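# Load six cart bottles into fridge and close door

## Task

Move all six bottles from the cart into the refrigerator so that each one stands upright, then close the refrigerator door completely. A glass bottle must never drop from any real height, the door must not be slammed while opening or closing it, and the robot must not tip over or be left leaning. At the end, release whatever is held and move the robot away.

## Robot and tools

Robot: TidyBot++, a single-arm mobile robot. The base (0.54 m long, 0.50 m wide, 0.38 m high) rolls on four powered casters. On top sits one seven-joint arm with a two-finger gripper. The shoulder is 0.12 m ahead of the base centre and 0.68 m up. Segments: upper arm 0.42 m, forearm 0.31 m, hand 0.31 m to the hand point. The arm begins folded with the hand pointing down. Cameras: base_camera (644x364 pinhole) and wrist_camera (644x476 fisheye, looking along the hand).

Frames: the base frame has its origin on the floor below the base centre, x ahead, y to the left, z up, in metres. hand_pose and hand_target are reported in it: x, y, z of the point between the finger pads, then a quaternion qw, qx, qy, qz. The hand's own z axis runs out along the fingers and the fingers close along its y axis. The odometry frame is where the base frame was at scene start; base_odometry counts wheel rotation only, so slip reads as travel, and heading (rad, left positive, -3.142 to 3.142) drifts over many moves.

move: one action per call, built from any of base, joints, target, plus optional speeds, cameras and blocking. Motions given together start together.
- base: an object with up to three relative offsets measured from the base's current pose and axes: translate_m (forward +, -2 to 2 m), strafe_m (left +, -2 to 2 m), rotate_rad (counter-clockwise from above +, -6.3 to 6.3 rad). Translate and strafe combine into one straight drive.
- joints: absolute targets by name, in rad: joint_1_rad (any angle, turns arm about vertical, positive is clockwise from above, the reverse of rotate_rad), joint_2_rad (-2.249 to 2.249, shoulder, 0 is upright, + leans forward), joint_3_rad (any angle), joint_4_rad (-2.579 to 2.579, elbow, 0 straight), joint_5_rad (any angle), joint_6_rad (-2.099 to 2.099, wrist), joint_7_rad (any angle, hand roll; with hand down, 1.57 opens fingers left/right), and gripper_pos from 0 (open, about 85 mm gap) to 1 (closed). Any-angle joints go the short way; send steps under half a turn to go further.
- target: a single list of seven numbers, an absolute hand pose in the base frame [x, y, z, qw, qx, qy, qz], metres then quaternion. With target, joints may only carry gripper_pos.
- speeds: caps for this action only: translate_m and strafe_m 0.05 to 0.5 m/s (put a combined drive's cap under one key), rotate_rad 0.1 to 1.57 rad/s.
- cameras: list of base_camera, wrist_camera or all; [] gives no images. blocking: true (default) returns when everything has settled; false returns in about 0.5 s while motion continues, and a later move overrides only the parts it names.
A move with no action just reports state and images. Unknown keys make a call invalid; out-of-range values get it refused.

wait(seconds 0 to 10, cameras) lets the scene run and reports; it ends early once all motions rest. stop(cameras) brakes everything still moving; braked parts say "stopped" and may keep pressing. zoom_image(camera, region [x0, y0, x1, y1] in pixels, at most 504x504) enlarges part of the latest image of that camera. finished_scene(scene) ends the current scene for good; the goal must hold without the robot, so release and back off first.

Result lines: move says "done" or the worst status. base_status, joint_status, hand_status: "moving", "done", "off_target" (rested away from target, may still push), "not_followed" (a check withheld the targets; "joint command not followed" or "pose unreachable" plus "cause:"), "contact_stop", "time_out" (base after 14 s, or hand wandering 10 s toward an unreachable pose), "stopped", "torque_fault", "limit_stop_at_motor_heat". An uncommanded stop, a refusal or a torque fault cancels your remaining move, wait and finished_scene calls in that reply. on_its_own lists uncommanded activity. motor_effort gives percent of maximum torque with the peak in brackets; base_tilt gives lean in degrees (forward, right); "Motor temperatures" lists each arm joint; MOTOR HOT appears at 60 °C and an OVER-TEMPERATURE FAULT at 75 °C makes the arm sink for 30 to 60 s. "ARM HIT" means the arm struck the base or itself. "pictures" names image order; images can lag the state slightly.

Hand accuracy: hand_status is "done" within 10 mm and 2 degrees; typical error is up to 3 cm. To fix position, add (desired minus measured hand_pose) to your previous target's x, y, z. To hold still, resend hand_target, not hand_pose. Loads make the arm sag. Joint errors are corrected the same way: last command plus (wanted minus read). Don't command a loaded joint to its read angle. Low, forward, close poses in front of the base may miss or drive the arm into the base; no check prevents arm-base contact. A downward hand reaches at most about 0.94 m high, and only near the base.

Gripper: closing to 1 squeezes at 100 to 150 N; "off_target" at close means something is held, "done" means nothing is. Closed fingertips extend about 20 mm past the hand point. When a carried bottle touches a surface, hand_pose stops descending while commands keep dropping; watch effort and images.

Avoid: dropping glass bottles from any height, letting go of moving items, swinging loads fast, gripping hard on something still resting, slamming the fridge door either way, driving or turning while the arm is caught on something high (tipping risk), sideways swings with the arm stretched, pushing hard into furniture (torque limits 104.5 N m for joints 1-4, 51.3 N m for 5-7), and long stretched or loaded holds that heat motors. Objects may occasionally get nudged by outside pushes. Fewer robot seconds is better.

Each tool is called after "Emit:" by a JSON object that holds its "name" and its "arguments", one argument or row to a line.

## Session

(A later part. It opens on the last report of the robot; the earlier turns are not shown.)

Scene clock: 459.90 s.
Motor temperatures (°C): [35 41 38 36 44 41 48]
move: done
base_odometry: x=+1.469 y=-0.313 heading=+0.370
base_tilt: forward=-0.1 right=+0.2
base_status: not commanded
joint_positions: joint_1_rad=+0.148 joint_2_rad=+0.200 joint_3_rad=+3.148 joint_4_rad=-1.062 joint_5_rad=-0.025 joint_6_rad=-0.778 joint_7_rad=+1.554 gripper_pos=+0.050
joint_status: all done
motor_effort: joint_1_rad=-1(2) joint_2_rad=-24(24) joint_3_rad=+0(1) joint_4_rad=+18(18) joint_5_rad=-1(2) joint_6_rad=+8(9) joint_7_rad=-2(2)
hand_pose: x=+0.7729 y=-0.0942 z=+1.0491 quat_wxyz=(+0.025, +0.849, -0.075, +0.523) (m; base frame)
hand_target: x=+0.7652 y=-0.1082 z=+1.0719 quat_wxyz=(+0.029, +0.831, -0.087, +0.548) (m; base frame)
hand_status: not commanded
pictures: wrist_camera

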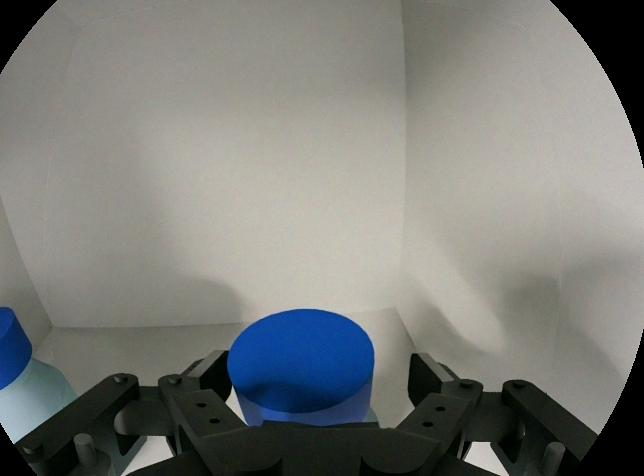

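Emit:
{"name": "move", "arguments": {
  "joints": {"gripper_pos":0.0},
  "cameras": []
}}

Emit:
{"name": "move", "arguments": {
  "base": {"translate_m":-0.3,"strafe_m":0.04},
  "speeds": {"translate_m":0.2}
}}

Scene clock: 462.77 s.
Motor temperatures (°C): [35 41 38 36 44 41 48]
move: done
base_odometry: x=+1.469 y=-0.313 heading=+0.370
base_tilt: forward=-0.1 right=+0.2
base_status: not commanded
joint_positions: joint_1_rad=+0.148 joint_2_rad=+0.200 joint_3_rad=+3.148 joint_4_rad=-1.062 joint_5_rad=-0.025 joint_6_rad=-0.778 joint_7_rad=+1.554 gripper_pos=+0.000
joint_status: all done
motor_effort: joint_1_rad=-1(2) joint_2_rad=-24(24) joint_3_rad=+0(1) joint_4_rad=+18(18) joint_5_rad=-1(2) joint_6_rad=+8(8) joint_7_rad=-1(2)
hand_pose: x=+0.7729 y=-0.0942 z=+1.0491 quat_wxyz=(+0.025, +0.849, -0.075, +0.523) (m; base frame)
hand_target: x=+0.7652 y=-0.1082 z=+1.0719 quat_wxyz=(+0.029, +0.831, -0.087, +0.548) (m; base frame)
hand_status: not commanded
pictures: none
No camera images: "cameras" was empty.

Scene clock: 465.03 s.
Motor temperatures (°C): [35 41 38 36 44 41 48]
move: done
base_odometry: x=+1.175 y=-0.384 heading=+0.370
base_tilt: forward=-0.2 right=+0.2
base_status: done
joint_positions: joint_1_rad=+0.152 joint_2_rad=+0.192 joint_3_rad=+3.148 joint_4_rad=-1.062 joint_5_rad=-0.025 joint_6_rad=-0.777 joint_7_rad=+1.554 gripper_pos=+0.000
joint_status: not commanded
motor_effort: joint_1_rad=-1(3) joint_2_rad=-24(27) joint_3_rad=+0(1) joint_4_rad=+18(19) joint_5_rad=-1(2) joint_6_rad=+8(9) joint_7_rad=-1(2)
hand_pose: x=+0.7698 y=-0.0961 z=+1.0544 quat_wxyz=(+0.026, +0.846, -0.076, +0.526) (m; base frame)
hand_target: x=+0.7652 y=-0.1082 z=+1.0719 quat_wxyz=(+0.029, +0.831, -0.087, +0.548) (m; base frame)
hand_status: not commanded
pictures: base_camera, wrist_camera

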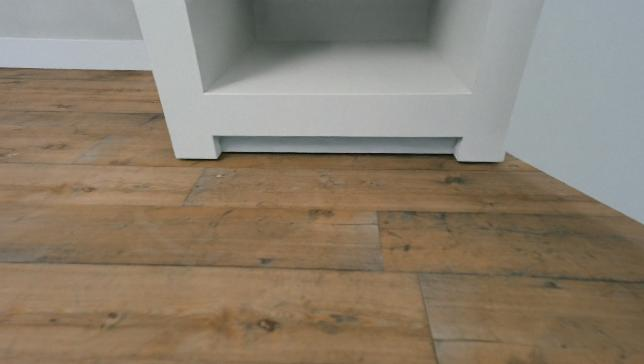

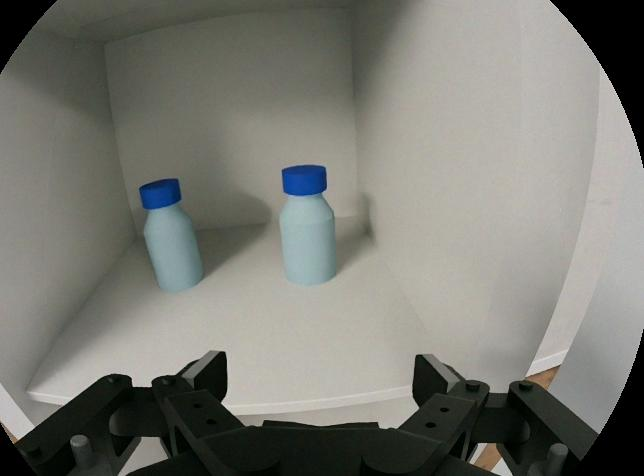

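Emit:
{"name": "move", "arguments": {
  "base": {"translate_m":-0.35},
  "joints": {"joint_1_rad":0.0,"joint_2_rad":0.03,"joint_4_rad":-1.03,"joint_6_rad":-1.05},
  "cameras": []
}}

Scene clock: 472.70 s.
Motor temperatures (°C): [35 41 38 36 44 41 48]
move: done
base_odometry: x=+0.848 y=-0.510 heading=+0.370
base_tilt: forward=-0.2 right=+0.2
base_status: done
joint_positions: joint_1_rad=+0.014 joint_2_rad=+0.039 joint_3_rad=+3.147 joint_4_rad=-1.039 joint_5_rad=-0.025 joint_6_rad=-0.989 joint_7_rad=+1.554 gripper_pos=+0.000
joint_status: all done
motor_effort: joint_1_rad=-2(3) joint_2_rad=-17(28) joint_3_rad=+0(2) joint_4_rad=+17(19) joint_5_rad=-1(2) joint_6_rad=+8(9) joint_7_rad=-1(2)
hand_pose: x=+0.6863 y=-0.0035 z=+1.1028 quat_wxyz=(-0.011, +0.859, -0.016, +0.512) (m; base frame)
hand_target: x=+0.6731 y=+0.0049 z=+1.0963 quat_wxyz=(-0.018, +0.870, -0.013, +0.493) (m; base frame)
hand_status: not commanded
pictures: none
No camera images: "cameras" was empty.

Emit:
{"name": "move", "arguments": {
  "base": {"translate_m": -0.708, "strafe_m": 0.1175, "rotate_rad": -1.97},
  "joints": {"joint_1_rad": 0.0, "joint_2_rad": 0.03, "joint_4_rad": -1.03, "joint_6_rad": -1.05}
}}

Scene clock: 510.90 s.
Motor temperatures (°C): [35 41 38 36 44 41 48]
move: done
base_odometry: x=+0.145 y=-0.657 heading=-1.602
base_tilt: forward=-0.1 right=+0.2
base_status: done
joint_positions: joint_1_rad=+0.011 joint_2_rad=+0.039 joint_3_rad=+3.149 joint_4_rad=-1.039 joint_5_rad=-0.025 joint_6_rad=-0.989 joint_7_rad=+1.554 gripper_pos=+0.000
joint_status: all done
motor_effort: joint_1_rad=-2(5) joint_2_rad=-18(22) joint_3_rad=+0(3) joint_4_rad=+17(18) joint_5_rad=-1(3) joint_6_rad=+8(8) joint_7_rad=-1(2)
hand_pose: x=+0.6863 y=-0.0023 z=+1.1027 quat_wxyz=(-0.012, +0.859, -0.015, +0.512) (m; base frame)
hand_target: x=+0.6731 y=+0.0049 z=+1.0963 quat_wxyz=(-0.018, +0.870, -0.013, +0.493) (m; base frame)
hand_status: not commanded
pictures: base_camera, wrist_camera

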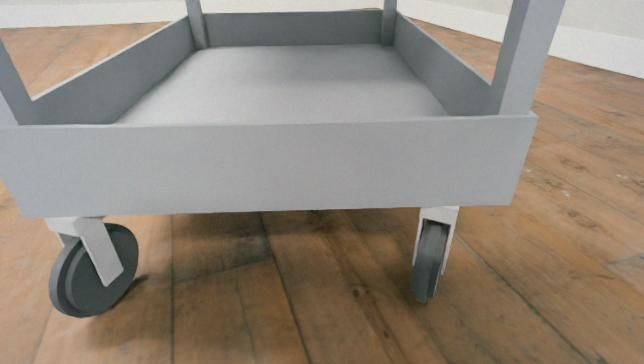

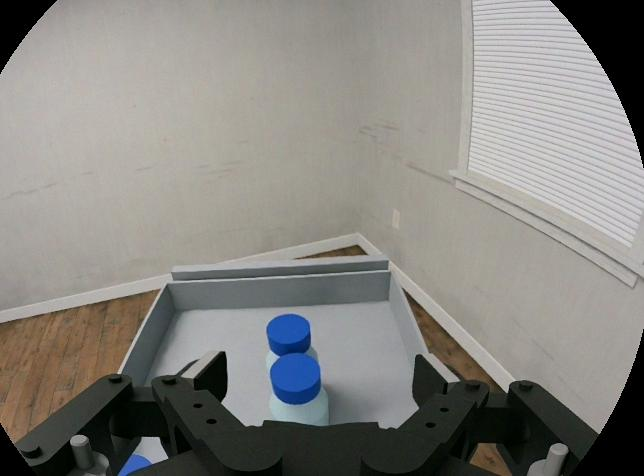

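Emit:
{"name": "move", "arguments": {
  "base": {"translate_m": 0.132, "strafe_m": 0.024},
  "speeds": {"translate_m": 0.2}
}}

Emit:
{"name": "move", "arguments": {
  "joints": {"joint_2_rad": -0.03, "joint_4_rad": -1.52, "joint_6_rad": -0.58},
  "cameras": ["wrist_camera"]
}}

Scene clock: 517.30 s.
Motor temperatures (°C): [35 41 38 36 44 41 48]
move: done
base_odometry: x=+0.165 y=-0.790 heading=-1.602
base_tilt: forward=-0.1 right=+0.2
base_status: done
joint_positions: joint_1_rad=+0.011 joint_2_rad=+0.038 joint_3_rad=+3.149 joint_4_rad=-1.038 joint_5_rad=-0.025 joint_6_rad=-0.990 joint_7_rad=+1.554 gripper_pos=+0.000
joint_status: not commanded
motor_effort: joint_1_rad=-1(2) joint_2_rad=-18(21) joint_3_rad=+0(1) joint_4_rad=+17(18) joint_5_rad=-2(2) joint_6_rad=+8(9) joint_7_rad=-1(2)
hand_pose: x=+0.6854 y=-0.0023 z=+1.1036 quat_wxyz=(-0.012, +0.859, -0.015, +0.512) (m; base frame)
hand_target: x=+0.6731 y=+0.0049 z=+1.0963 quat_wxyz=(-0.018, +0.870, -0.013, +0.493) (m; base frame)
hand_status: not commanded
pictures: base_camera, wrist_camera

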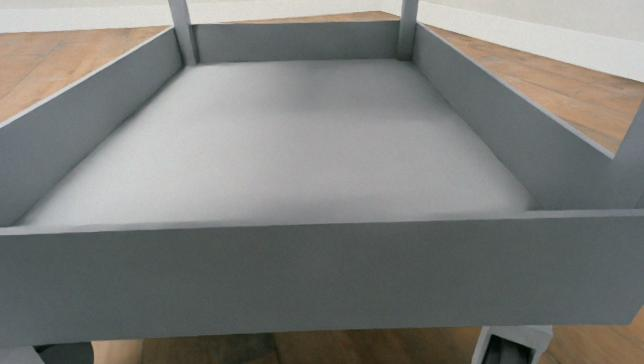

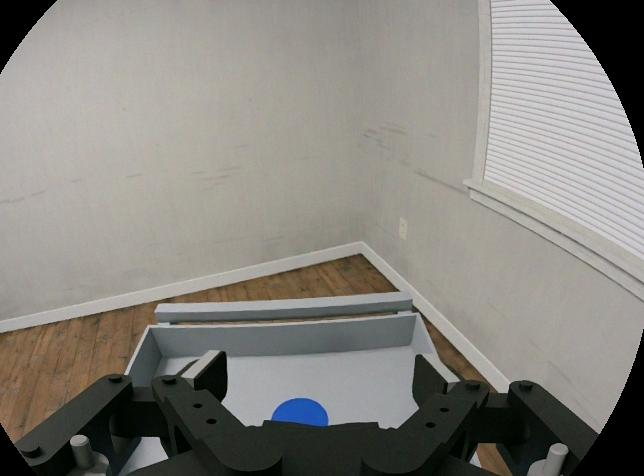

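Scene clock: 519.30 s.
Motor temperatures (°C): [35 41 38 36 44 41 48]
move: done
base_odometry: x=+0.165 y=-0.790 heading=-1.602
base_tilt: forward=-0.1 right=+0.2
base_status: not commanded
joint_positions: joint_1_rad=+0.011 joint_2_rad=+0.006 joint_3_rad=+3.149 joint_4_rad=-1.490 joint_5_rad=-0.025 joint_6_rad=-0.634 joint_7_rad=+1.554 gripper_pos=+0.000
joint_status: all done
motor_effort: joint_1_rad=-1(2) joint_2_rad=-18(20) joint_3_rad=+1(1) joint_4_rad=+18(19) joint_5_rad=-1(2) joint_6_rad=+8(9) joint_7_rad=-1(2)
hand_pose: x=+0.6989 y=-0.0045 z=+0.9610 quat_wxyz=(-0.011, +0.874, -0.020, +0.485) (m; base frame)
hand_target: x=+0.6931 y=+0.0016 z=+0.9788 quat_wxyz=(-0.017, +0.860, -0.019, +0.510) (m; base frame)
hand_status: not commanded
pictures: wrist_camera

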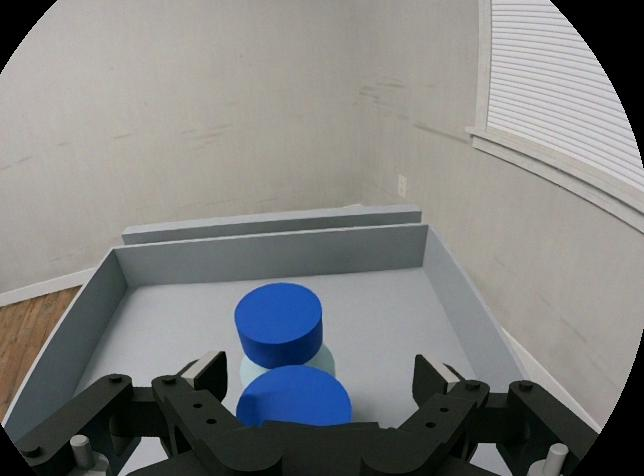

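Emit:
{"name": "move", "arguments": {
  "base": {"strafe_m": 0.012},
  "cameras": []
}}

Emit:
{"name": "move", "arguments": {
  "joints": {"joint_2_rad": -0.06, "joint_4_rad": -1.74, "joint_6_rad": -0.36},
  "cameras": ["wrist_camera"]
}}

Scene clock: 524.07 s.
Motor temperatures (°C): [35 41 38 36 44 41 48]
move: done
base_odometry: x=+0.177 y=-0.790 heading=-1.602
base_tilt: forward=-0.1 right=+0.2
base_status: done
joint_positions: joint_1_rad=+0.009 joint_2_rad=+0.004 joint_3_rad=+3.149 joint_4_rad=-1.491 joint_5_rad=-0.025 joint_6_rad=-0.632 joint_7_rad=+1.554 gripper_pos=+0.000
joint_status: not commanded
motor_effort: joint_1_rad=-1(4) joint_2_rad=-18(19) joint_3_rad=+0(2) joint_4_rad=+18(19) joint_5_rad=-2(2) joint_6_rad=+8(8) joint_7_rad=-1(2)
hand_pose: x=+0.6988 y=-0.0033 z=+0.9624 quat_wxyz=(-0.011, +0.874, -0.019, +0.486) (m; base frame)
hand_target: x=+0.6931 y=+0.0016 z=+0.9788 quat_wxyz=(-0.017, +0.860, -0.019, +0.510) (m; base frame)
hand_status: not commanded
pictures: none
No camera images: "cameras" was empty.

Scene clock: 525.60 s.
Motor temperatures (°C): [35 41 38 36 44 41 48]
move: done
base_odometry: x=+0.177 y=-0.790 heading=-1.602
base_tilt: forward=-0.1 right=+0.2
base_status: not commanded
joint_positions: joint_1_rad=+0.009 joint_2_rad=-0.025 joint_3_rad=+3.149 joint_4_rad=-1.712 joint_5_rad=-0.025 joint_6_rad=-0.414 joint_7_rad=+1.554 gripper_pos=+0.000
joint_status: all done
motor_effort: joint_1_rad=-2(2) joint_2_rad=-17(18) joint_3_rad=+0(1) joint_4_rad=+18(20) joint_5_rad=-1(1) joint_6_rad=+8(9) joint_7_rad=-1(2)
hand_pose: x=+0.6894 y=-0.0047 z=+0.9086 quat_wxyz=(-0.010, +0.867, -0.021, +0.497) (m; base frame)
hand_target: x=+0.6840 y=-0.0002 z=+0.9269 quat_wxyz=(-0.015, +0.852, -0.022, +0.523) (m; base frame)
hand_status: not commanded
pictures: wrist_camera

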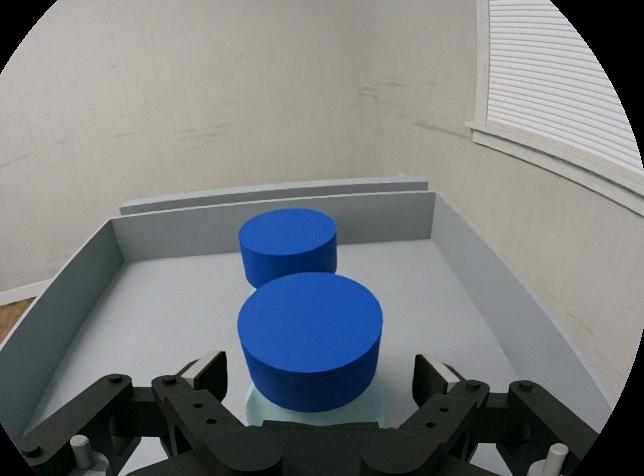

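Emit:
{"name": "move", "arguments": {
  "base": {"strafe_m": 0.004, "translate_m": 0.004},
  "cameras": []
}}

Emit:
{"name": "move", "arguments": {
  "joints": {"gripper_pos": 0.65},
  "cameras": []
}}

Emit:
{"name": "move", "arguments": {
  "joints": {"joint_2_rad": 0.03, "joint_4_rad": -1.0, "joint_6_rad": -1.09},
  "cameras": ["wrist_camera"]
}}

Scene clock: 530.10 s.
Motor temperatures (°C): [35 41 38 36 44 41 48]
move: done
base_odometry: x=+0.181 y=-0.794 heading=-1.602
base_tilt: forward=-0.2 right=+0.2
base_status: done
joint_positions: joint_1_rad=+0.008 joint_2_rad=-0.029 joint_3_rad=+3.149 joint_4_rad=-1.712 joint_5_rad=-0.025 joint_6_rad=-0.411 joint_7_rad=+1.554 gripper_pos=+0.000
joint_status: not commanded
motor_effort: joint_1_rad=-2(3) joint_2_rad=-17(20) joint_3_rad=+0(3) joint_4_rad=+18(19) joint_5_rad=-1(1) joint_6_rad=+8(8) joint_7_rad=-1(1)
hand_pose: x=+0.6888 y=-0.0045 z=+0.9117 quat_wxyz=(-0.010, +0.866, -0.021, +0.500) (m; base frame)
hand_target: x=+0.6840 y=-0.0002 z=+0.9269 quat_wxyz=(-0.015, +0.852, -0.022, +0.523) (m; base frame)
hand_status: not commanded
pictures: none
No camera images: "cameras" was empty.

Scene clock: 531.00 s.
Motor temperatures (°C): [35 41 38 36 44 41 48]
move: off_target
base_odometry: x=+0.181 y=-0.794 heading=-1.602
base_tilt: forward=-0.1 right=+0.1
base_status: not commanded
joint_positions: joint_1_rad=+0.009 joint_2_rad=-0.034 joint_3_rad=+3.152 joint_4_rad=-1.715 joint_5_rad=-0.024 joint_6_rad=-0.404 joint_7_rad=+1.555 gripper_pos=+0.437
joint_status: gripper_pos off_target (ended at +0.437, target +0.650)
motor_effort: joint_1_rad=-3(6) joint_2_rad=-17(19) joint_3_rad=-1(4) joint_4_rad=+18(21) joint_5_rad=-2(4) joint_6_rad=+8(12) joint_7_rad=-2(3)
hand_pose: x=+0.6883 y=-0.0064 z=+0.9152 quat_wxyz=(-0.009, +0.863, -0.022, +0.505) (m; base frame)
hand_target: x=+0.6840 y=-0.0002 z=+0.9269 quat_wxyz=(-0.015, +0.852, -0.022, +0.523) (m; base frame)
hand_status: not commanded
pictures: none
No camera images: "cameras" was empty.

Scene clock: 533.33 s.
Motor temperatures (°C): [35 41 38 36 44 41 48]
move: done
base_odometry: x=+0.181 y=-0.794 heading=-1.602
base_tilt: forward=-0.1 right=+0.2
base_status: not commanded
joint_positions: joint_1_rad=+0.009 joint_2_rad=+0.021 joint_3_rad=+3.152 joint_4_rad=-1.039 joint_5_rad=-0.024 joint_6_rad=-1.043 joint_7_rad=+1.555 gripper_pos=+0.437
joint_status: all done
motor_effort: joint_1_rad=-1(3) joint_2_rad=-20(23) joint_3_rad=+0(1) joint_4_rad=+21(25) joint_5_rad=-1(2) joint_6_rad=+12(14) joint_7_rad=-1(2)
hand_pose: x=+0.6704 y=-0.0023 z=+1.0983 quat_wxyz=(-0.011, +0.868, -0.015, +0.496) (m; base frame)
hand_target: x=+0.6667 y=+0.0051 z=+1.1018 quat_wxyz=(-0.018, +0.872, -0.012, +0.489) (m; base frame)
hand_status: not commanded
pictures: wrist_camera

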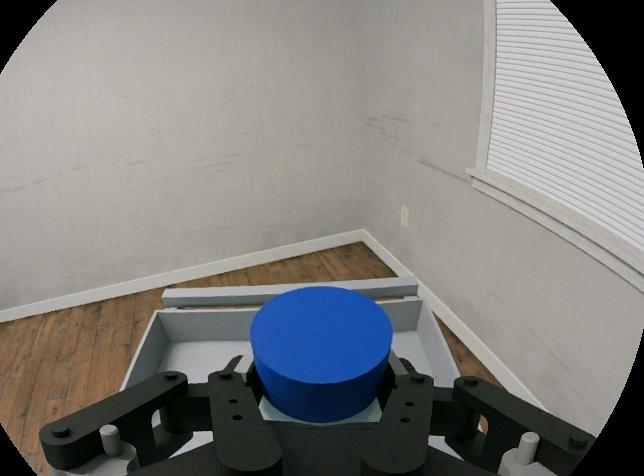

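Emit:
{"name": "move", "arguments": {
  "base": {"translate_m": -0.25},
  "cameras": []
}}

Emit:
{"name": "move", "arguments": {
  "base": {"translate_m": -0.122, "strafe_m": 0.941, "rotate_rad": 1.972},
  "joints": {"joint_2_rad": 0.18, "joint_4_rad": -0.69, "joint_6_rad": -1.2}
}}

Scene clock: 550.93 s.
Motor temperatures (°C): [35 41 38 36 44 41 48]
move: done
base_odometry: x=+0.189 y=-0.544 heading=-1.603
base_tilt: forward=-0.1 right=+0.2
base_status: done
joint_positions: joint_1_rad=+0.009 joint_2_rad=+0.037 joint_3_rad=+3.152 joint_4_rad=-1.036 joint_5_rad=-0.024 joint_6_rad=-1.050 joint_7_rad=+1.555 gripper_pos=+0.437
joint_status: not commanded
motor_effort: joint_1_rad=-2(2) joint_2_rad=-21(24) joint_3_rad=+0(1) joint_4_rad=+21(21) joint_5_rad=-1(2) joint_6_rad=+12(12) joint_7_rad=-1(2)
hand_pose: x=+0.6757 y=-0.0023 z=+1.0894 quat_wxyz=(-0.011, +0.873, -0.015, +0.488) (m; base frame)
hand_target: x=+0.6667 y=+0.0051 z=+1.1018 quat_wxyz=(-0.018, +0.872, -0.012, +0.489) (m; base frame)
hand_status: not commanded
pictures: none
No camera images: "cameras" was empty.

Scene clock: 554.63 s.
Motor temperatures (°C): [35 41 38 36 44 41 48]
move: done
base_odometry: x=+1.134 y=-0.452 heading=+0.370
base_tilt: forward=-0.1 right=+0.2
base_status: done
joint_positions: joint_1_rad=+0.002 joint_2_rad=+0.195 joint_3_rad=+3.153 joint_4_rad=-0.727 joint_5_rad=-0.024 joint_6_rad=-1.158 joint_7_rad=+1.555 gripper_pos=+0.437
joint_status: all done
motor_effort: joint_1_rad=-2(7) joint_2_rad=-26(31) joint_3_rad=+0(5) joint_4_rad=+19(22) joint_5_rad=-1(4) joint_6_rad=+12(13) joint_7_rad=-1(2)
hand_pose: x=+0.7229 y=+0.0008 z=+1.1333 quat_wxyz=(-0.011, +0.862, -0.011, +0.507) (m; base frame)
hand_target: x=+0.7080 y=+0.0059 z=+1.1495 quat_wxyz=(-0.017, +0.860, -0.010, +0.510) (m; base frame)
hand_status: not commanded
pictures: base_camera, wrist_camera

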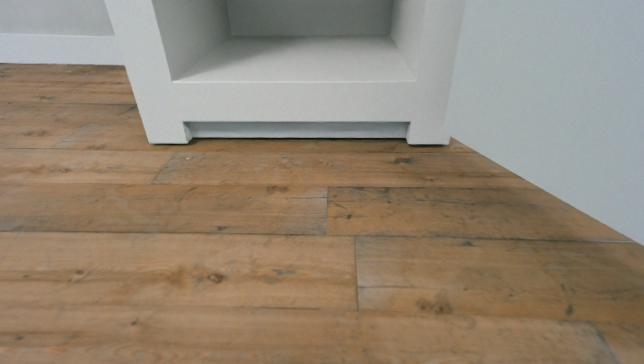

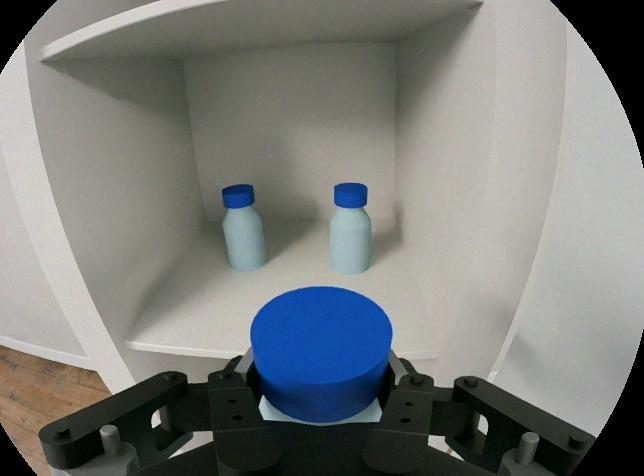

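Emit:
{"name": "move", "arguments": {
  "base": {"translate_m": 0.2, "strafe_m": 0.022},
  "speeds": {"translate_m": 0.25},
  "cameras": ["wrist_camera"]
}}

Scene clock: 560.83 s.
Motor temperatures (°C): [35 41 38 36 44 41 48]
move: done
base_odometry: x=+1.312 y=-0.359 heading=+0.370
base_tilt: forward=-0.1 right=+0.2
base_status: done
joint_positions: joint_1_rad=+0.002 joint_2_rad=+0.198 joint_3_rad=+3.153 joint_4_rad=-0.725 joint_5_rad=-0.024 joint_6_rad=-1.160 joint_7_rad=+1.555 gripper_pos=+0.437
joint_status: not commanded
motor_effort: joint_1_rad=-2(4) joint_2_rad=-26(30) joint_3_rad=-1(1) joint_4_rad=+20(20) joint_5_rad=-1(3) joint_6_rad=+12(13) joint_7_rad=-1(2)
hand_pose: x=+0.7240 y=+0.0008 z=+1.1317 quat_wxyz=(-0.011, +0.863, -0.011, +0.505) (m; base frame)
hand_target: x=+0.7080 y=+0.0059 z=+1.1495 quat_wxyz=(-0.017, +0.860, -0.010, +0.510) (m; base frame)
hand_status: not commanded
pictures: wrist_camera

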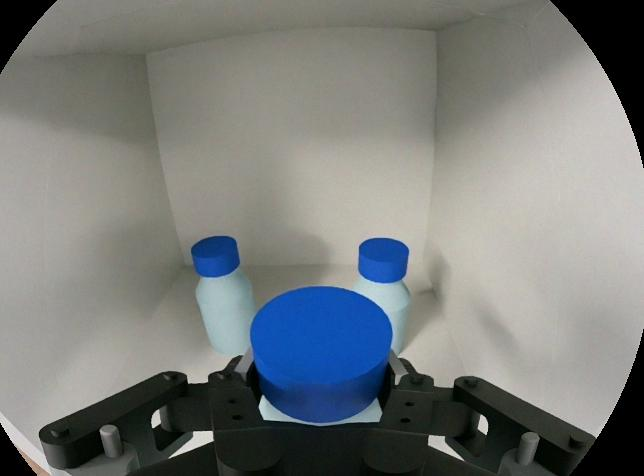

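Emit:
{"name": "move", "arguments": {
  "base": {"translate_m": 0.14, "strafe_m": 0.018},
  "speeds": {"translate_m": 0.15},
  "cameras": ["wrist_camera"]
}}

Scene clock: 569.30 s.
Motor temperatures (°C): [35 41 38 36 44 41 48]
move: done
base_odometry: x=+1.437 y=-0.292 heading=+0.370
base_tilt: forward=-0.1 right=+0.2
base_status: done
joint_positions: joint_1_rad=+0.002 joint_2_rad=+0.200 joint_3_rad=+3.153 joint_4_rad=-0.723 joint_5_rad=-0.024 joint_6_rad=-1.161 joint_7_rad=+1.555 gripper_pos=+0.437
joint_status: not commanded
motor_effort: joint_1_rad=-2(3) joint_2_rad=-26(30) joint_3_rad=-1(1) joint_4_rad=+20(20) joint_5_rad=-1(2) joint_6_rad=+12(13) joint_7_rad=-2(2)
hand_pose: x=+0.7246 y=+0.0008 z=+1.1307 quat_wxyz=(-0.011, +0.863, -0.011, +0.504) (m; base frame)
hand_target: x=+0.7080 y=+0.0059 z=+1.1495 quat_wxyz=(-0.017, +0.860, -0.010, +0.510) (m; base frame)
hand_status: not commanded
pictures: wrist_camera

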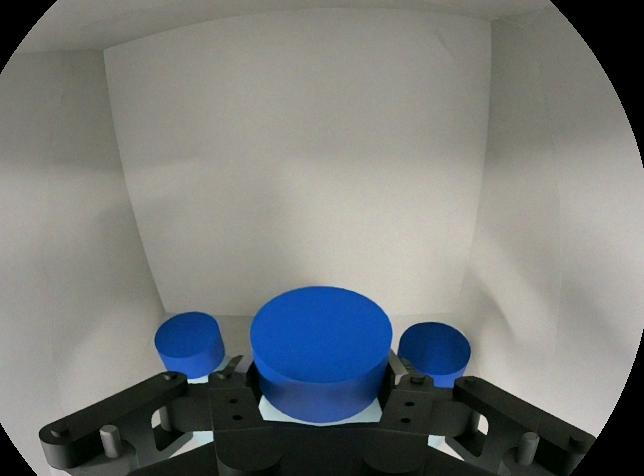

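Emit:
{"name": "move", "arguments": {
  "joints": {"joint_4_rad": -0.96, "joint_6_rad": -0.87},
  "cameras": ["wrist_camera"]
}}

Scene clock: 574.30 s.
Motor temperatures (°C): [35 41 38 36 44 41 48]
move: done
base_odometry: x=+1.437 y=-0.292 heading=+0.370
base_tilt: forward=-0.1 right=+0.2
base_status: not commanded
joint_positions: joint_1_rad=+0.002 joint_2_rad=+0.200 joint_3_rad=+3.153 joint_4_rad=-0.956 joint_5_rad=-0.024 joint_6_rad=-0.951 joint_7_rad=+1.555 gripper_pos=+0.437
joint_status: all done
motor_effort: joint_1_rad=-1(2) joint_2_rad=-28(29) joint_3_rad=+0(0) joint_4_rad=+21(22) joint_5_rad=-2(2) joint_6_rad=+12(13) joint_7_rad=-1(2)
hand_pose: x=+0.7582 y=-0.0006 z=+1.0622 quat_wxyz=(-0.011, +0.869, -0.014, +0.495) (m; base frame)
hand_target: x=+0.7618 y=+0.0038 z=+1.0948 quat_wxyz=(-0.018, +0.844, -0.014, +0.536) (m; base frame)
hand_status: not commanded
pictures: wrist_camera

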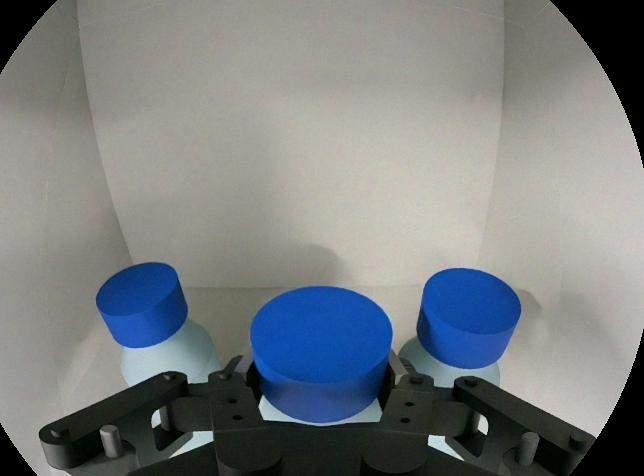

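Emit:
{"name": "move", "arguments": {
  "joints": {"joint_4_rad": -1.0, "joint_6_rad": -0.81},
  "cameras": []
}}

Emit:
{"name": "move", "arguments": {
  "joints": {"joint_4_rad": -1.03, "joint_6_rad": -0.78},
  "cameras": []
}}

Emit:
{"name": "move", "arguments": {
  "joints": {"joint_4_rad": -1.06, "joint_6_rad": -0.75},
  "cameras": ["wrist_camera"]
}}

Scene clock: 578.57 s.
Motor temperatures (°C): [35 41 38 36 44 41 48]
move: done
base_odometry: x=+1.437 y=-0.292 heading=+0.370
base_tilt: forward=-0.1 right=+0.2
base_status: not commanded
joint_positions: joint_1_rad=+0.002 joint_2_rad=+0.200 joint_3_rad=+3.153 joint_4_rad=-0.996 joint_5_rad=-0.024 joint_6_rad=-0.884 joint_7_rad=+1.555 gripper_pos=+0.437
joint_status: all done
motor_effort: joint_1_rad=-2(2) joint_2_rad=-28(30) joint_3_rad=+0(0) joint_4_rad=+21(23) joint_5_rad=-1(2) joint_6_rad=+12(13) joint_7_rad=-1(1)
hand_pose: x=+0.7671 y=-0.0010 z=+1.0574 quat_wxyz=(-0.011, +0.862, -0.014, +0.506) (m; base frame)
hand_target: x=+0.7694 y=+0.0034 z=+1.0889 quat_wxyz=(-0.018, +0.839, -0.015, +0.544) (m; base frame)
hand_status: not commanded
pictures: none
No camera images: "cameras" was empty.

Scene clock: 579.23 s.
Motor temperatures (°C): [35 41 38 36 44 41 48]
move: done
base_odometry: x=+1.437 y=-0.292 heading=+0.370
base_tilt: forward=-0.1 right=+0.2
base_status: not commanded
joint_positions: joint_1_rad=+0.002 joint_2_rad=+0.200 joint_3_rad=+3.153 joint_4_rad=-1.026 joint_5_rad=-0.024 joint_6_rad=-0.854 joint_7_rad=+1.555 gripper_pos=+0.437
joint_status: all done
motor_effort: joint_1_rad=-1(2) joint_2_rad=-28(29) joint_3_rad=+0(0) joint_4_rad=+22(23) joint_5_rad=-1(2) joint_6_rad=+12(13) joint_7_rad=-1(2)
hand_pose: x=+0.7705 y=-0.0012 z=+1.0487 quat_wxyz=(-0.011, +0.862, -0.015, +0.506) (m; base frame)
hand_target: x=+0.7729 y=+0.0031 z=+1.0801 quat_wxyz=(-0.017, +0.839, -0.015, +0.544) (m; base frame)
hand_status: not commanded
pictures: none
No camera images: "cameras" was empty.

Scene clock: 579.87 s.
Motor temperatures (°C): [35 41 38 36 44 41 48]
move: done
base_odometry: x=+1.437 y=-0.292 heading=+0.370
base_tilt: forward=-0.1 right=+0.2
base_status: not commanded
joint_positions: joint_1_rad=+0.002 joint_2_rad=+0.200 joint_3_rad=+3.153 joint_4_rad=-1.047 joint_5_rad=-0.024 joint_6_rad=-0.819 joint_7_rad=+1.555 gripper_pos=+0.437
joint_status: all done
motor_effort: joint_1_rad=-1(2) joint_2_rad=-28(29) joint_3_rad=+0(1) joint_4_rad=+21(22) joint_5_rad=-1(2) joint_6_rad=+12(12) joint_7_rad=-1(2)
hand_pose: x=+0.7748 y=-0.0015 z=+1.0463 quat_wxyz=(-0.011, +0.859, -0.015, +0.512) (m; base frame)
hand_target: x=+0.7761 y=+0.0029 z=+1.0712 quat_wxyz=(-0.017, +0.839, -0.015, +0.544) (m; base frame)
hand_status: not commanded
pictures: wrist_camera

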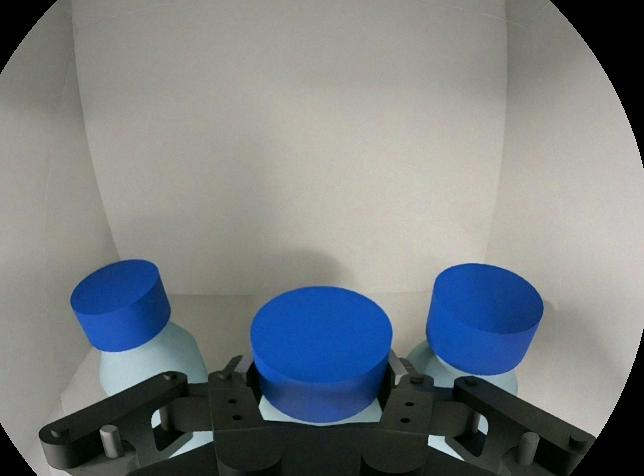

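Emit:
{"name": "move", "arguments": {
  "joints": {"joint_4_rad": -1.09, "joint_6_rad": -0.72},
  "cameras": []
}}

Emit:
{"name": "move", "arguments": {
  "joints": {"joint_4_rad": -1.12, "joint_6_rad": -0.69},
  "cameras": ["wrist_camera"]
}}

Scene clock: 583.80 s.
Motor temperatures (°C): [35 41 38 36 44 41 48]
move: done
base_odometry: x=+1.437 y=-0.292 heading=+0.370
base_tilt: forward=-0.1 right=+0.2
base_status: not commanded
joint_positions: joint_1_rad=+0.002 joint_2_rad=+0.200 joint_3_rad=+3.153 joint_4_rad=-1.066 joint_5_rad=-0.024 joint_6_rad=-0.780 joint_7_rad=+1.555 gripper_pos=+0.437
joint_status: all done
motor_effort: joint_1_rad=-1(1) joint_2_rad=-24(27) joint_3_rad=+1(1) joint_4_rad=+19(21) joint_5_rad=-1(1) joint_6_rad=+10(11) joint_7_rad=-1(2)
hand_pose: x=+0.7793 y=-0.0017 z=+1.0464 quat_wxyz=(-0.011, +0.853, -0.015, +0.521) (m; base frame)
hand_target: x=+0.7790 y=+0.0026 z=+1.0623 quat_wxyz=(-0.017, +0.839, -0.016, +0.544) (m; base frame)
hand_status: not commanded
pictures: none
No camera images: "cameras" was empty.

Scene clock: 584.43 s.
Motor temperatures (°C): [35 41 38 36 44 41 48]
move: done
base_odometry: x=+1.437 y=-0.292 heading=+0.370
base_tilt: forward=-0.1 right=+0.2
base_status: not commanded
joint_positions: joint_1_rad=+0.002 joint_2_rad=+0.197 joint_3_rad=+3.153 joint_4_rad=-1.087 joint_5_rad=-0.024 joint_6_rad=-0.740 joint_7_rad=+1.555 gripper_pos=+0.437
joint_status: all done
motor_effort: joint_1_rad=+1(1) joint_2_rad=-22(24) joint_3_rad=+1(2) joint_4_rad=+18(20) joint_5_rad=+0(1) joint_6_rad=+9(11) joint_7_rad=-1(1)
hand_pose: x=+0.7830 y=-0.0020 z=+1.0469 quat_wxyz=(-0.011, +0.848, -0.015, +0.530) (m; base frame)
hand_target: x=+0.7817 y=+0.0024 z=+1.0532 quat_wxyz=(-0.017, +0.839, -0.016, +0.544) (m; base frame)
hand_status: not commanded
pictures: wrist_camera

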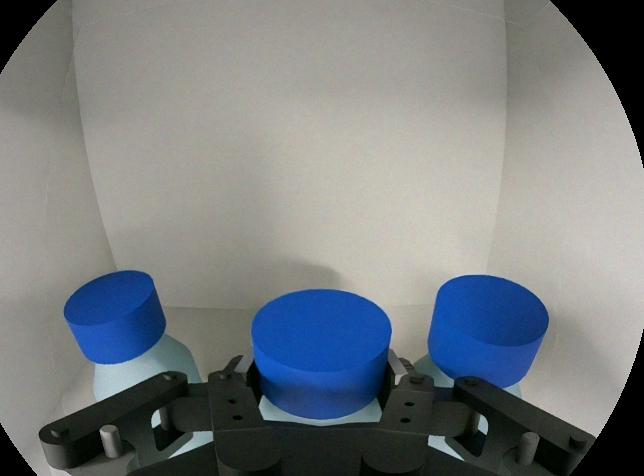

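Emit:
{"name": "move", "arguments": {
  "joints": {"joint_4_rad": -1.1, "joint_6_rad": -0.79},
  "cameras": []
}}

Emit:
{"name": "move", "arguments": {
  "joints": {"gripper_pos": 0.28},
  "cameras": ["wrist_camera"]
}}

Scene clock: 587.43 s.
Motor temperatures (°C): [35 41 38 36 44 41 48]
move: done
base_odometry: x=+1.437 y=-0.292 heading=+0.370
base_tilt: forward=-0.1 right=+0.2
base_status: not commanded
joint_positions: joint_1_rad=+0.002 joint_2_rad=+0.194 joint_3_rad=+3.153 joint_4_rad=-1.077 joint_5_rad=-0.024 joint_6_rad=-0.772 joint_7_rad=+1.555 gripper_pos=+0.437
joint_status: all done
motor_effort: joint_1_rad=-2(2) joint_2_rad=-22(24) joint_3_rad=+0(2) joint_4_rad=+16(18) joint_5_rad=-1(2) joint_6_rad=+5(8) joint_7_rad=-2(2)
hand_pose: x=+0.7778 y=-0.0018 z=+1.0459 quat_wxyz=(-0.011, +0.853, -0.015, +0.522) (m; base frame)
hand_target: x=+0.7689 y=+0.0032 z=+1.0369 quat_wxyz=(-0.017, +0.860, -0.016, +0.510) (m; base frame)
hand_status: not commanded
pictures: none
No camera images: "cameras" was empty.

Scene clock: 588.17 s.
Motor temperatures (°C): [35 41 38 36 44 41 48]
move: done
base_odometry: x=+1.437 y=-0.292 heading=+0.370
base_tilt: forward=-0.1 right=+0.2
base_status: not commanded
joint_positions: joint_1_rad=+0.002 joint_2_rad=+0.194 joint_3_rad=+3.153 joint_4_rad=-1.080 joint_5_rad=-0.024 joint_6_rad=-0.772 joint_7_rad=+1.555 gripper_pos=+0.280
joint_status: all done
motor_effort: joint_1_rad=-2(2) joint_2_rad=-24(25) joint_3_rad=+0(2) joint_4_rad=+18(19) joint_5_rad=-1(2) joint_6_rad=+8(9) joint_7_rad=-1(2)
hand_pose: x=+0.7777 y=-0.0017 z=+1.0441 quat_wxyz=(-0.011, +0.854, -0.015, +0.521) (m; base frame)
hand_target: x=+0.7689 y=+0.0032 z=+1.0369 quat_wxyz=(-0.017, +0.860, -0.016, +0.510) (m; base frame)
hand_status: not commanded
pictures: wrist_camera

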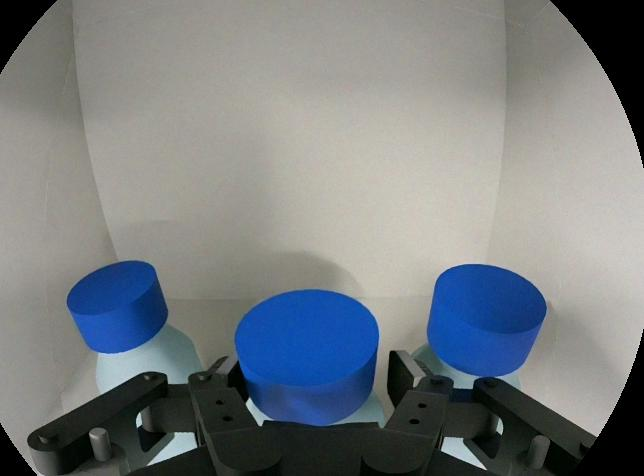

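Emit:
{"name": "move", "arguments": {
  "joints": {"gripper_pos": 0.18},
  "cameras": ["wrist_camera"]
}}

Scene clock: 591.03 s.
Motor temperatures (°C): [35 41 38 36 44 41 48]
move: done
base_odometry: x=+1.437 y=-0.292 heading=+0.370
base_tilt: forward=-0.1 right=+0.2
base_status: not commanded
joint_positions: joint_1_rad=+0.002 joint_2_rad=+0.194 joint_3_rad=+3.153 joint_4_rad=-1.080 joint_5_rad=-0.024 joint_6_rad=-0.772 joint_7_rad=+1.555 gripper_pos=+0.180
joint_status: all done
motor_effort: joint_1_rad=-1(2) joint_2_rad=-24(24) joint_3_rad=+0(0) joint_4_rad=+18(18) joint_5_rad=-1(1) joint_6_rad=+8(9) joint_7_rad=-1(2)
hand_pose: x=+0.7777 y=-0.0017 z=+1.0441 quat_wxyz=(-0.011, +0.854, -0.015, +0.521) (m; base frame)
hand_target: x=+0.7689 y=+0.0032 z=+1.0369 quat_wxyz=(-0.017, +0.860, -0.016, +0.510) (m; base frame)
hand_status: not commanded
pictures: wrist_camera

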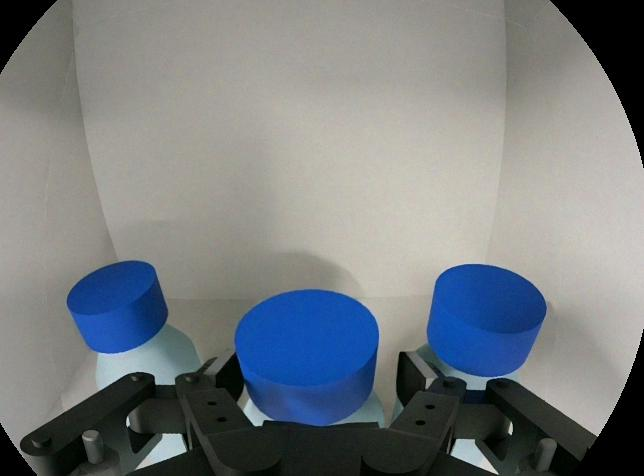

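Emit:
{"name": "move", "arguments": {
  "base": {"translate_m": -0.1, "strafe_m": 0.004},
  "speeds": {"translate_m": 0.15},
  "cameras": ["wrist_camera"]
}}

Scene clock: 594.43 s.
Motor temperatures (°C): [35 41 38 36 44 41 48]
move: done
base_odometry: x=+1.342 y=-0.324 heading=+0.370
base_tilt: forward=-0.1 right=+0.2
base_status: done
joint_positions: joint_1_rad=+0.002 joint_2_rad=+0.192 joint_3_rad=+3.153 joint_4_rad=-1.080 joint_5_rad=-0.024 joint_6_rad=-0.772 joint_7_rad=+1.555 gripper_pos=+0.180
joint_status: not commanded
motor_effort: joint_1_rad=-2(3) joint_2_rad=-24(28) joint_3_rad=+0(1) joint_4_rad=+18(19) joint_5_rad=-1(2) joint_6_rad=+8(9) joint_7_rad=-1(2)
hand_pose: x=+0.7770 y=-0.0017 z=+1.0453 quat_wxyz=(-0.011, +0.853, -0.015, +0.521) (m; base frame)
hand_target: x=+0.7689 y=+0.0032 z=+1.0369 quat_wxyz=(-0.017, +0.860, -0.016, +0.510) (m; base frame)
hand_status: not commanded
pictures: wrist_camera

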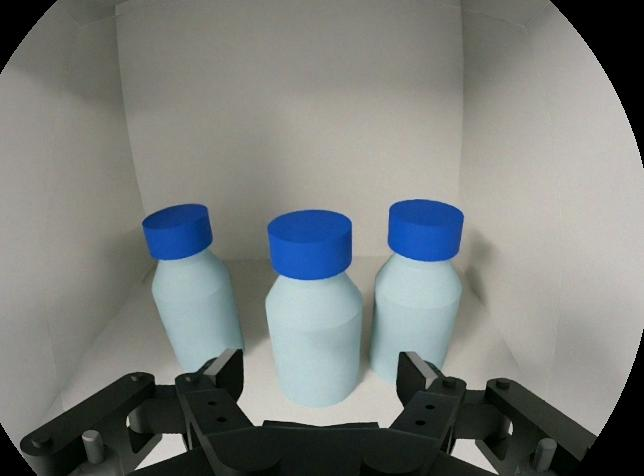

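Emit:
{"name": "move", "arguments": {
  "base": {"translate_m": -0.53, "strafe_m": 0.004},
  "speeds": {"translate_m": 0.3},
  "cameras": []
}}

Emit:
{"name": "move", "arguments": {
  "base": {"translate_m": -0.666, "strafe_m": 0.098, "rotate_rad": -1.972},
  "joints": {"joint_1_rad": 0.0, "joint_2_rad": 0.03, "joint_4_rad": -1.03, "joint_6_rad": -1.05, "gripper_pos": 0.0}
}}

Scene clock: 609.60 s.
Motor temperatures (°C): [35 41 38 36 44 41 48]
move: done
base_odometry: x=+0.846 y=-0.512 heading=+0.369
base_tilt: forward=-0.1 right=+0.2
base_status: done
joint_positions: joint_1_rad=+0.002 joint_2_rad=+0.191 joint_3_rad=+3.153 joint_4_rad=-1.080 joint_5_rad=-0.024 joint_6_rad=-0.772 joint_7_rad=+1.555 gripper_pos=+0.180
joint_status: not commanded
motor_effort: joint_1_rad=-2(3) joint_2_rad=-24(27) joint_3_rad=+0(1) joint_4_rad=+18(19) joint_5_rad=-1(2) joint_6_rad=+8(9) joint_7_rad=-1(2)
hand_pose: x=+0.7766 y=-0.0017 z=+1.0461 quat_wxyz=(-0.011, +0.853, -0.015, +0.522) (m; base frame)
hand_target: x=+0.7689 y=+0.0032 z=+1.0369 quat_wxyz=(-0.017, +0.860, -0.016, +0.510) (m; base frame)
hand_status: not commanded
pictures: none
No camera images: "cameras" was empty.

Scene clock: 612.53 s.
Motor temperatures (°C): [35 41 38 36 44 41 48]
move: done
base_odometry: x=+0.189 y=-0.661 heading=-1.604
base_tilt: forward=-0.1 right=+0.2
base_status: done
joint_positions: joint_1_rad=+0.003 joint_2_rad=+0.061 joint_3_rad=+3.155 joint_4_rad=-1.039 joint_5_rad=-0.024 joint_6_rad=-0.988 joint_7_rad=+1.555 gripper_pos=+0.000
joint_status: all done
motor_effort: joint_1_rad=-2(5) joint_2_rad=-18(29) joint_3_rad=+0(3) joint_4_rad=+17(20) joint_5_rad=-1(3) joint_6_rad=+8(9) joint_7_rad=-1(2)
hand_pose: x=+0.6956 y=-0.0016 z=+1.0905 quat_wxyz=(-0.011, +0.864, -0.015, +0.503) (m; base frame)
hand_target: x=+0.6731 y=+0.0049 z=+1.0963 quat_wxyz=(-0.018, +0.870, -0.013, +0.493) (m; base frame)
hand_status: not commanded
pictures: base_camera, wrist_camera

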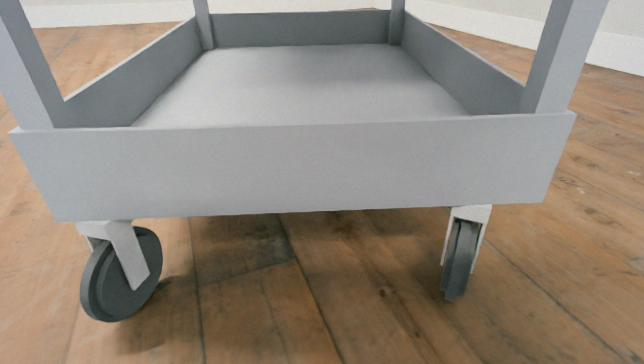

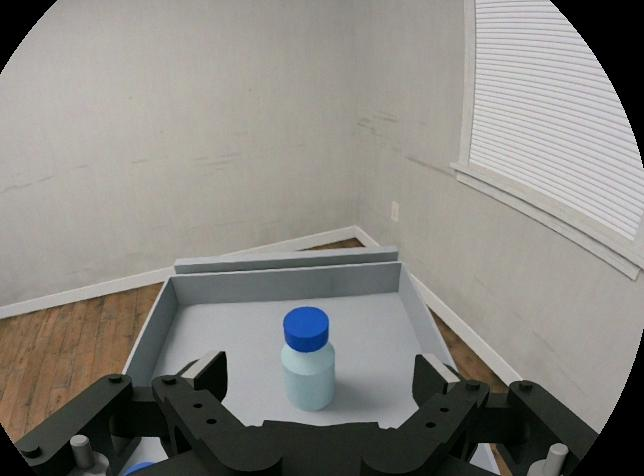

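Emit:
{"name": "move", "arguments": {
  "base": {"translate_m": 0.132, "strafe_m": 0.005},
  "speeds": {"translate_m": 0.2},
  "joints": {"joint_2_rad": 0.12, "joint_4_rad": -1.2, "joint_6_rad": -0.75},
  "cameras": ["wrist_camera"]
}}

Emit:
{"name": "move", "arguments": {
  "joints": {"joint_2_rad": 0.12, "joint_4_rad": -1.4, "joint_6_rad": -0.5},
  "cameras": ["wrist_camera"]
}}

Scene clock: 622.33 s.
Motor temperatures (°C): [35 41 38 36 44 41 48]
move: done
base_odometry: x=+0.190 y=-0.793 heading=-1.604
base_tilt: forward=-0.1 right=+0.2
base_status: done
joint_positions: joint_1_rad=+0.003 joint_2_rad=+0.116 joint_3_rad=+3.155 joint_4_rad=-1.176 joint_5_rad=-0.024 joint_6_rad=-0.801 joint_7_rad=+1.555 gripper_pos=+0.000
joint_status: all done
motor_effort: joint_1_rad=-2(2) joint_2_rad=-21(25) joint_3_rad=+0(1) joint_4_rad=+18(19) joint_5_rad=-1(2) joint_6_rad=+8(9) joint_7_rad=-1(2)
hand_pose: x=+0.7399 y=-0.0030 z=+1.0310 quat_wxyz=(-0.011, +0.865, -0.017, +0.501) (m; base frame)
hand_target: x=+0.7473 y=+0.0028 z=+1.0286 quat_wxyz=(-0.017, +0.860, -0.016, +0.510) (m; base frame)
hand_status: not commanded
pictures: wrist_camera

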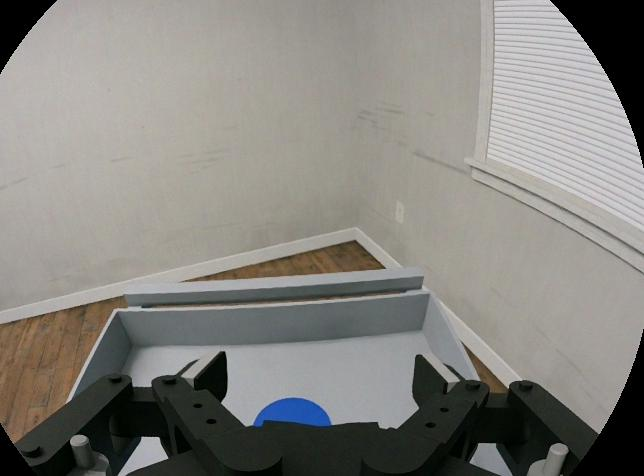

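Scene clock: 623.83 s.
Motor temperatures (°C): [35 41 38 36 44 41 48]
move: done
base_odometry: x=+0.190 y=-0.793 heading=-1.604
base_tilt: forward=-0.1 right=+0.2
base_status: not commanded
joint_positions: joint_1_rad=+0.003 joint_2_rad=+0.116 joint_3_rad=+3.155 joint_4_rad=-1.372 joint_5_rad=-0.024 joint_6_rad=-0.554 joint_7_rad=+1.555 gripper_pos=+0.000
joint_status: all done
motor_effort: joint_1_rad=-1(2) joint_2_rad=-22(24) joint_3_rad=+0(1) joint_4_rad=+19(20) joint_5_rad=-2(2) joint_6_rad=+8(9) joint_7_rad=-1(2)
hand_pose: x=+0.7585 y=-0.0048 z=+0.9844 quat_wxyz=(-0.010, +0.852, -0.019, +0.522) (m; base frame)
hand_target: x=+0.7639 y=+0.0007 z=+0.9804 quat_wxyz=(-0.016, +0.847, -0.019, +0.532) (m; base frame)
hand_status: not commanded
pictures: wrist_camera

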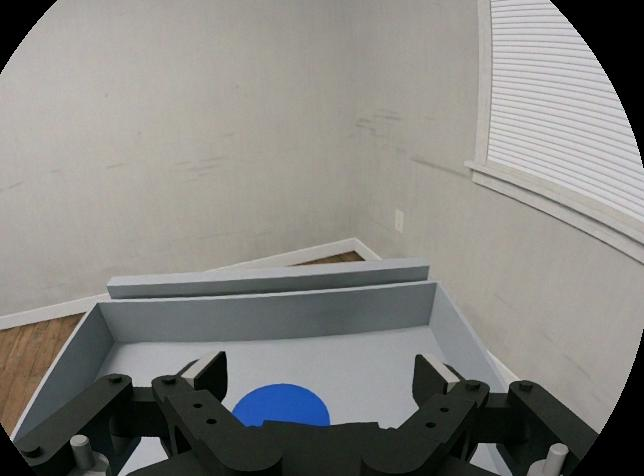

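Emit:
{"name": "move", "arguments": {
  "base": {"strafe_m": 0.017},
  "cameras": []
}}

Emit:
{"name": "move", "arguments": {
  "joints": {"joint_2_rad": 0.12, "joint_4_rad": -1.46, "joint_6_rad": -0.46},
  "cameras": ["wrist_camera"]
}}

Scene clock: 629.50 s.
Motor temperatures (°C): [35 41 38 36 44 41 48]
move: done
base_odometry: x=+0.207 y=-0.794 heading=-1.605
base_tilt: forward=-0.1 right=+0.2
base_status: done
joint_positions: joint_1_rad=+0.002 joint_2_rad=+0.116 joint_3_rad=+3.153 joint_4_rad=-1.372 joint_5_rad=-0.024 joint_6_rad=-0.551 joint_7_rad=+1.555 gripper_pos=+0.000
joint_status: not commanded
motor_effort: joint_1_rad=-2(5) joint_2_rad=-22(23) joint_3_rad=+0(2) joint_4_rad=+19(19) joint_5_rad=-1(2) joint_6_rad=+8(9) joint_7_rad=-1(2)
hand_pose: x=+0.7588 y=-0.0028 z=+0.9851 quat_wxyz=(-0.011, +0.852, -0.018, +0.523) (m; base frame)
hand_target: x=+0.7639 y=+0.0007 z=+0.9804 quat_wxyz=(-0.016, +0.847, -0.019, +0.532) (m; base frame)
hand_status: not commanded
pictures: none
No camera images: "cameras" was empty.

Scene clock: 630.53 s.
Motor temperatures (°C): [34 41 38 36 44 41 48]
move: done
base_odometry: x=+0.207 y=-0.794 heading=-1.605
base_tilt: forward=-0.1 right=+0.2
base_status: not commanded
joint_positions: joint_1_rad=+0.002 joint_2_rad=+0.116 joint_3_rad=+3.153 joint_4_rad=-1.435 joint_5_rad=-0.024 joint_6_rad=-0.510 joint_7_rad=+1.555 gripper_pos=+0.000
joint_status: all done
motor_effort: joint_1_rad=-1(2) joint_2_rad=-22(23) joint_3_rad=+0(1) joint_4_rad=+19(20) joint_5_rad=-2(2) joint_6_rad=+8(9) joint_7_rad=-1(2)
hand_pose: x=+0.7567 y=-0.0031 z=+0.9592 quat_wxyz=(-0.011, +0.858, -0.018, +0.514) (m; base frame)
hand_target: x=+0.7615 y=+0.0004 z=+0.9559 quat_wxyz=(-0.016, +0.852, -0.020, +0.523) (m; base frame)
hand_status: not commanded
pictures: wrist_camera

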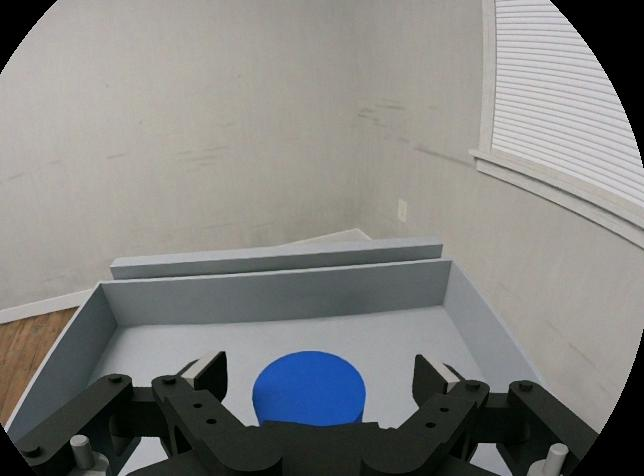

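Emit:
{"name": "move", "arguments": {
  "base": {"strafe_m": 0.006, "translate_m": -0.001},
  "cameras": []
}}

Emit:
{"name": "move", "arguments": {
  "joints": {"joint_2_rad": 0.12, "joint_4_rad": -1.56, "joint_6_rad": -0.34},
  "cameras": ["wrist_camera"]
}}

Scene clock: 638.93 s.
Motor temperatures (°C): [34 41 38 36 44 41 47]
move: done
base_odometry: x=+0.213 y=-0.794 heading=-1.605
base_tilt: forward=-0.1 right=+0.2
base_status: done
joint_positions: joint_1_rad=+0.002 joint_2_rad=+0.116 joint_3_rad=+3.153 joint_4_rad=-1.435 joint_5_rad=-0.024 joint_6_rad=-0.510 joint_7_rad=+1.555 gripper_pos=+0.000
joint_status: not commanded
motor_effort: joint_1_rad=-2(4) joint_2_rad=-21(24) joint_3_rad=+0(2) joint_4_rad=+18(19) joint_5_rad=-1(2) joint_6_rad=+8(8) joint_7_rad=-1(1)
hand_pose: x=+0.7567 y=-0.0029 z=+0.9593 quat_wxyz=(-0.011, +0.857, -0.018, +0.514) (m; base frame)
hand_target: x=+0.7615 y=+0.0004 z=+0.9559 quat_wxyz=(-0.016, +0.852, -0.020, +0.523) (m; base frame)
hand_status: not commanded
pictures: none
No camera images: "cameras" was empty.

Scene clock: 640.13 s.
Motor temperatures (°C): [34 41 38 36 44 41 47]
move: done
base_odometry: x=+0.213 y=-0.794 heading=-1.605
base_tilt: forward=-0.1 right=+0.2
base_status: not commanded
joint_positions: joint_1_rad=+0.002 joint_2_rad=+0.116 joint_3_rad=+3.153 joint_4_rad=-1.534 joint_5_rad=-0.024 joint_6_rad=-0.393 joint_7_rad=+1.555 gripper_pos=+0.000
joint_status: all done
motor_effort: joint_1_rad=-1(2) joint_2_rad=-22(23) joint_3_rad=+0(1) joint_4_rad=+18(20) joint_5_rad=-1(1) joint_6_rad=+8(9) joint_7_rad=-1(2)
hand_pose: x=+0.7583 y=-0.0037 z=+0.9330 quat_wxyz=(-0.010, +0.853, -0.019, +0.522) (m; base frame)
hand_target: x=+0.7624 y=-0.0007 z=+0.9301 quat_wxyz=(-0.015, +0.847, -0.021, +0.532) (m; base frame)
hand_status: not commanded
pictures: wrist_camera

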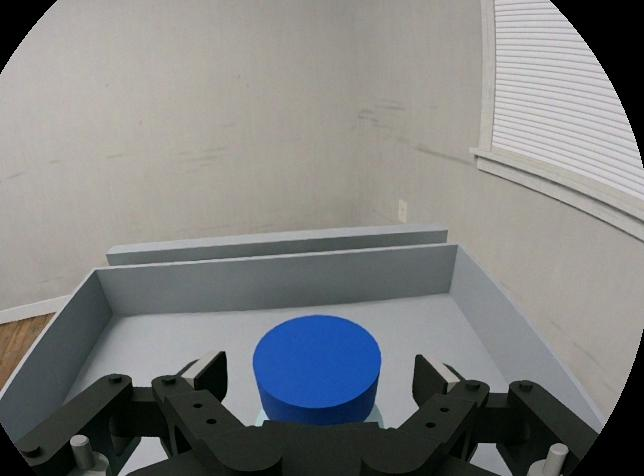

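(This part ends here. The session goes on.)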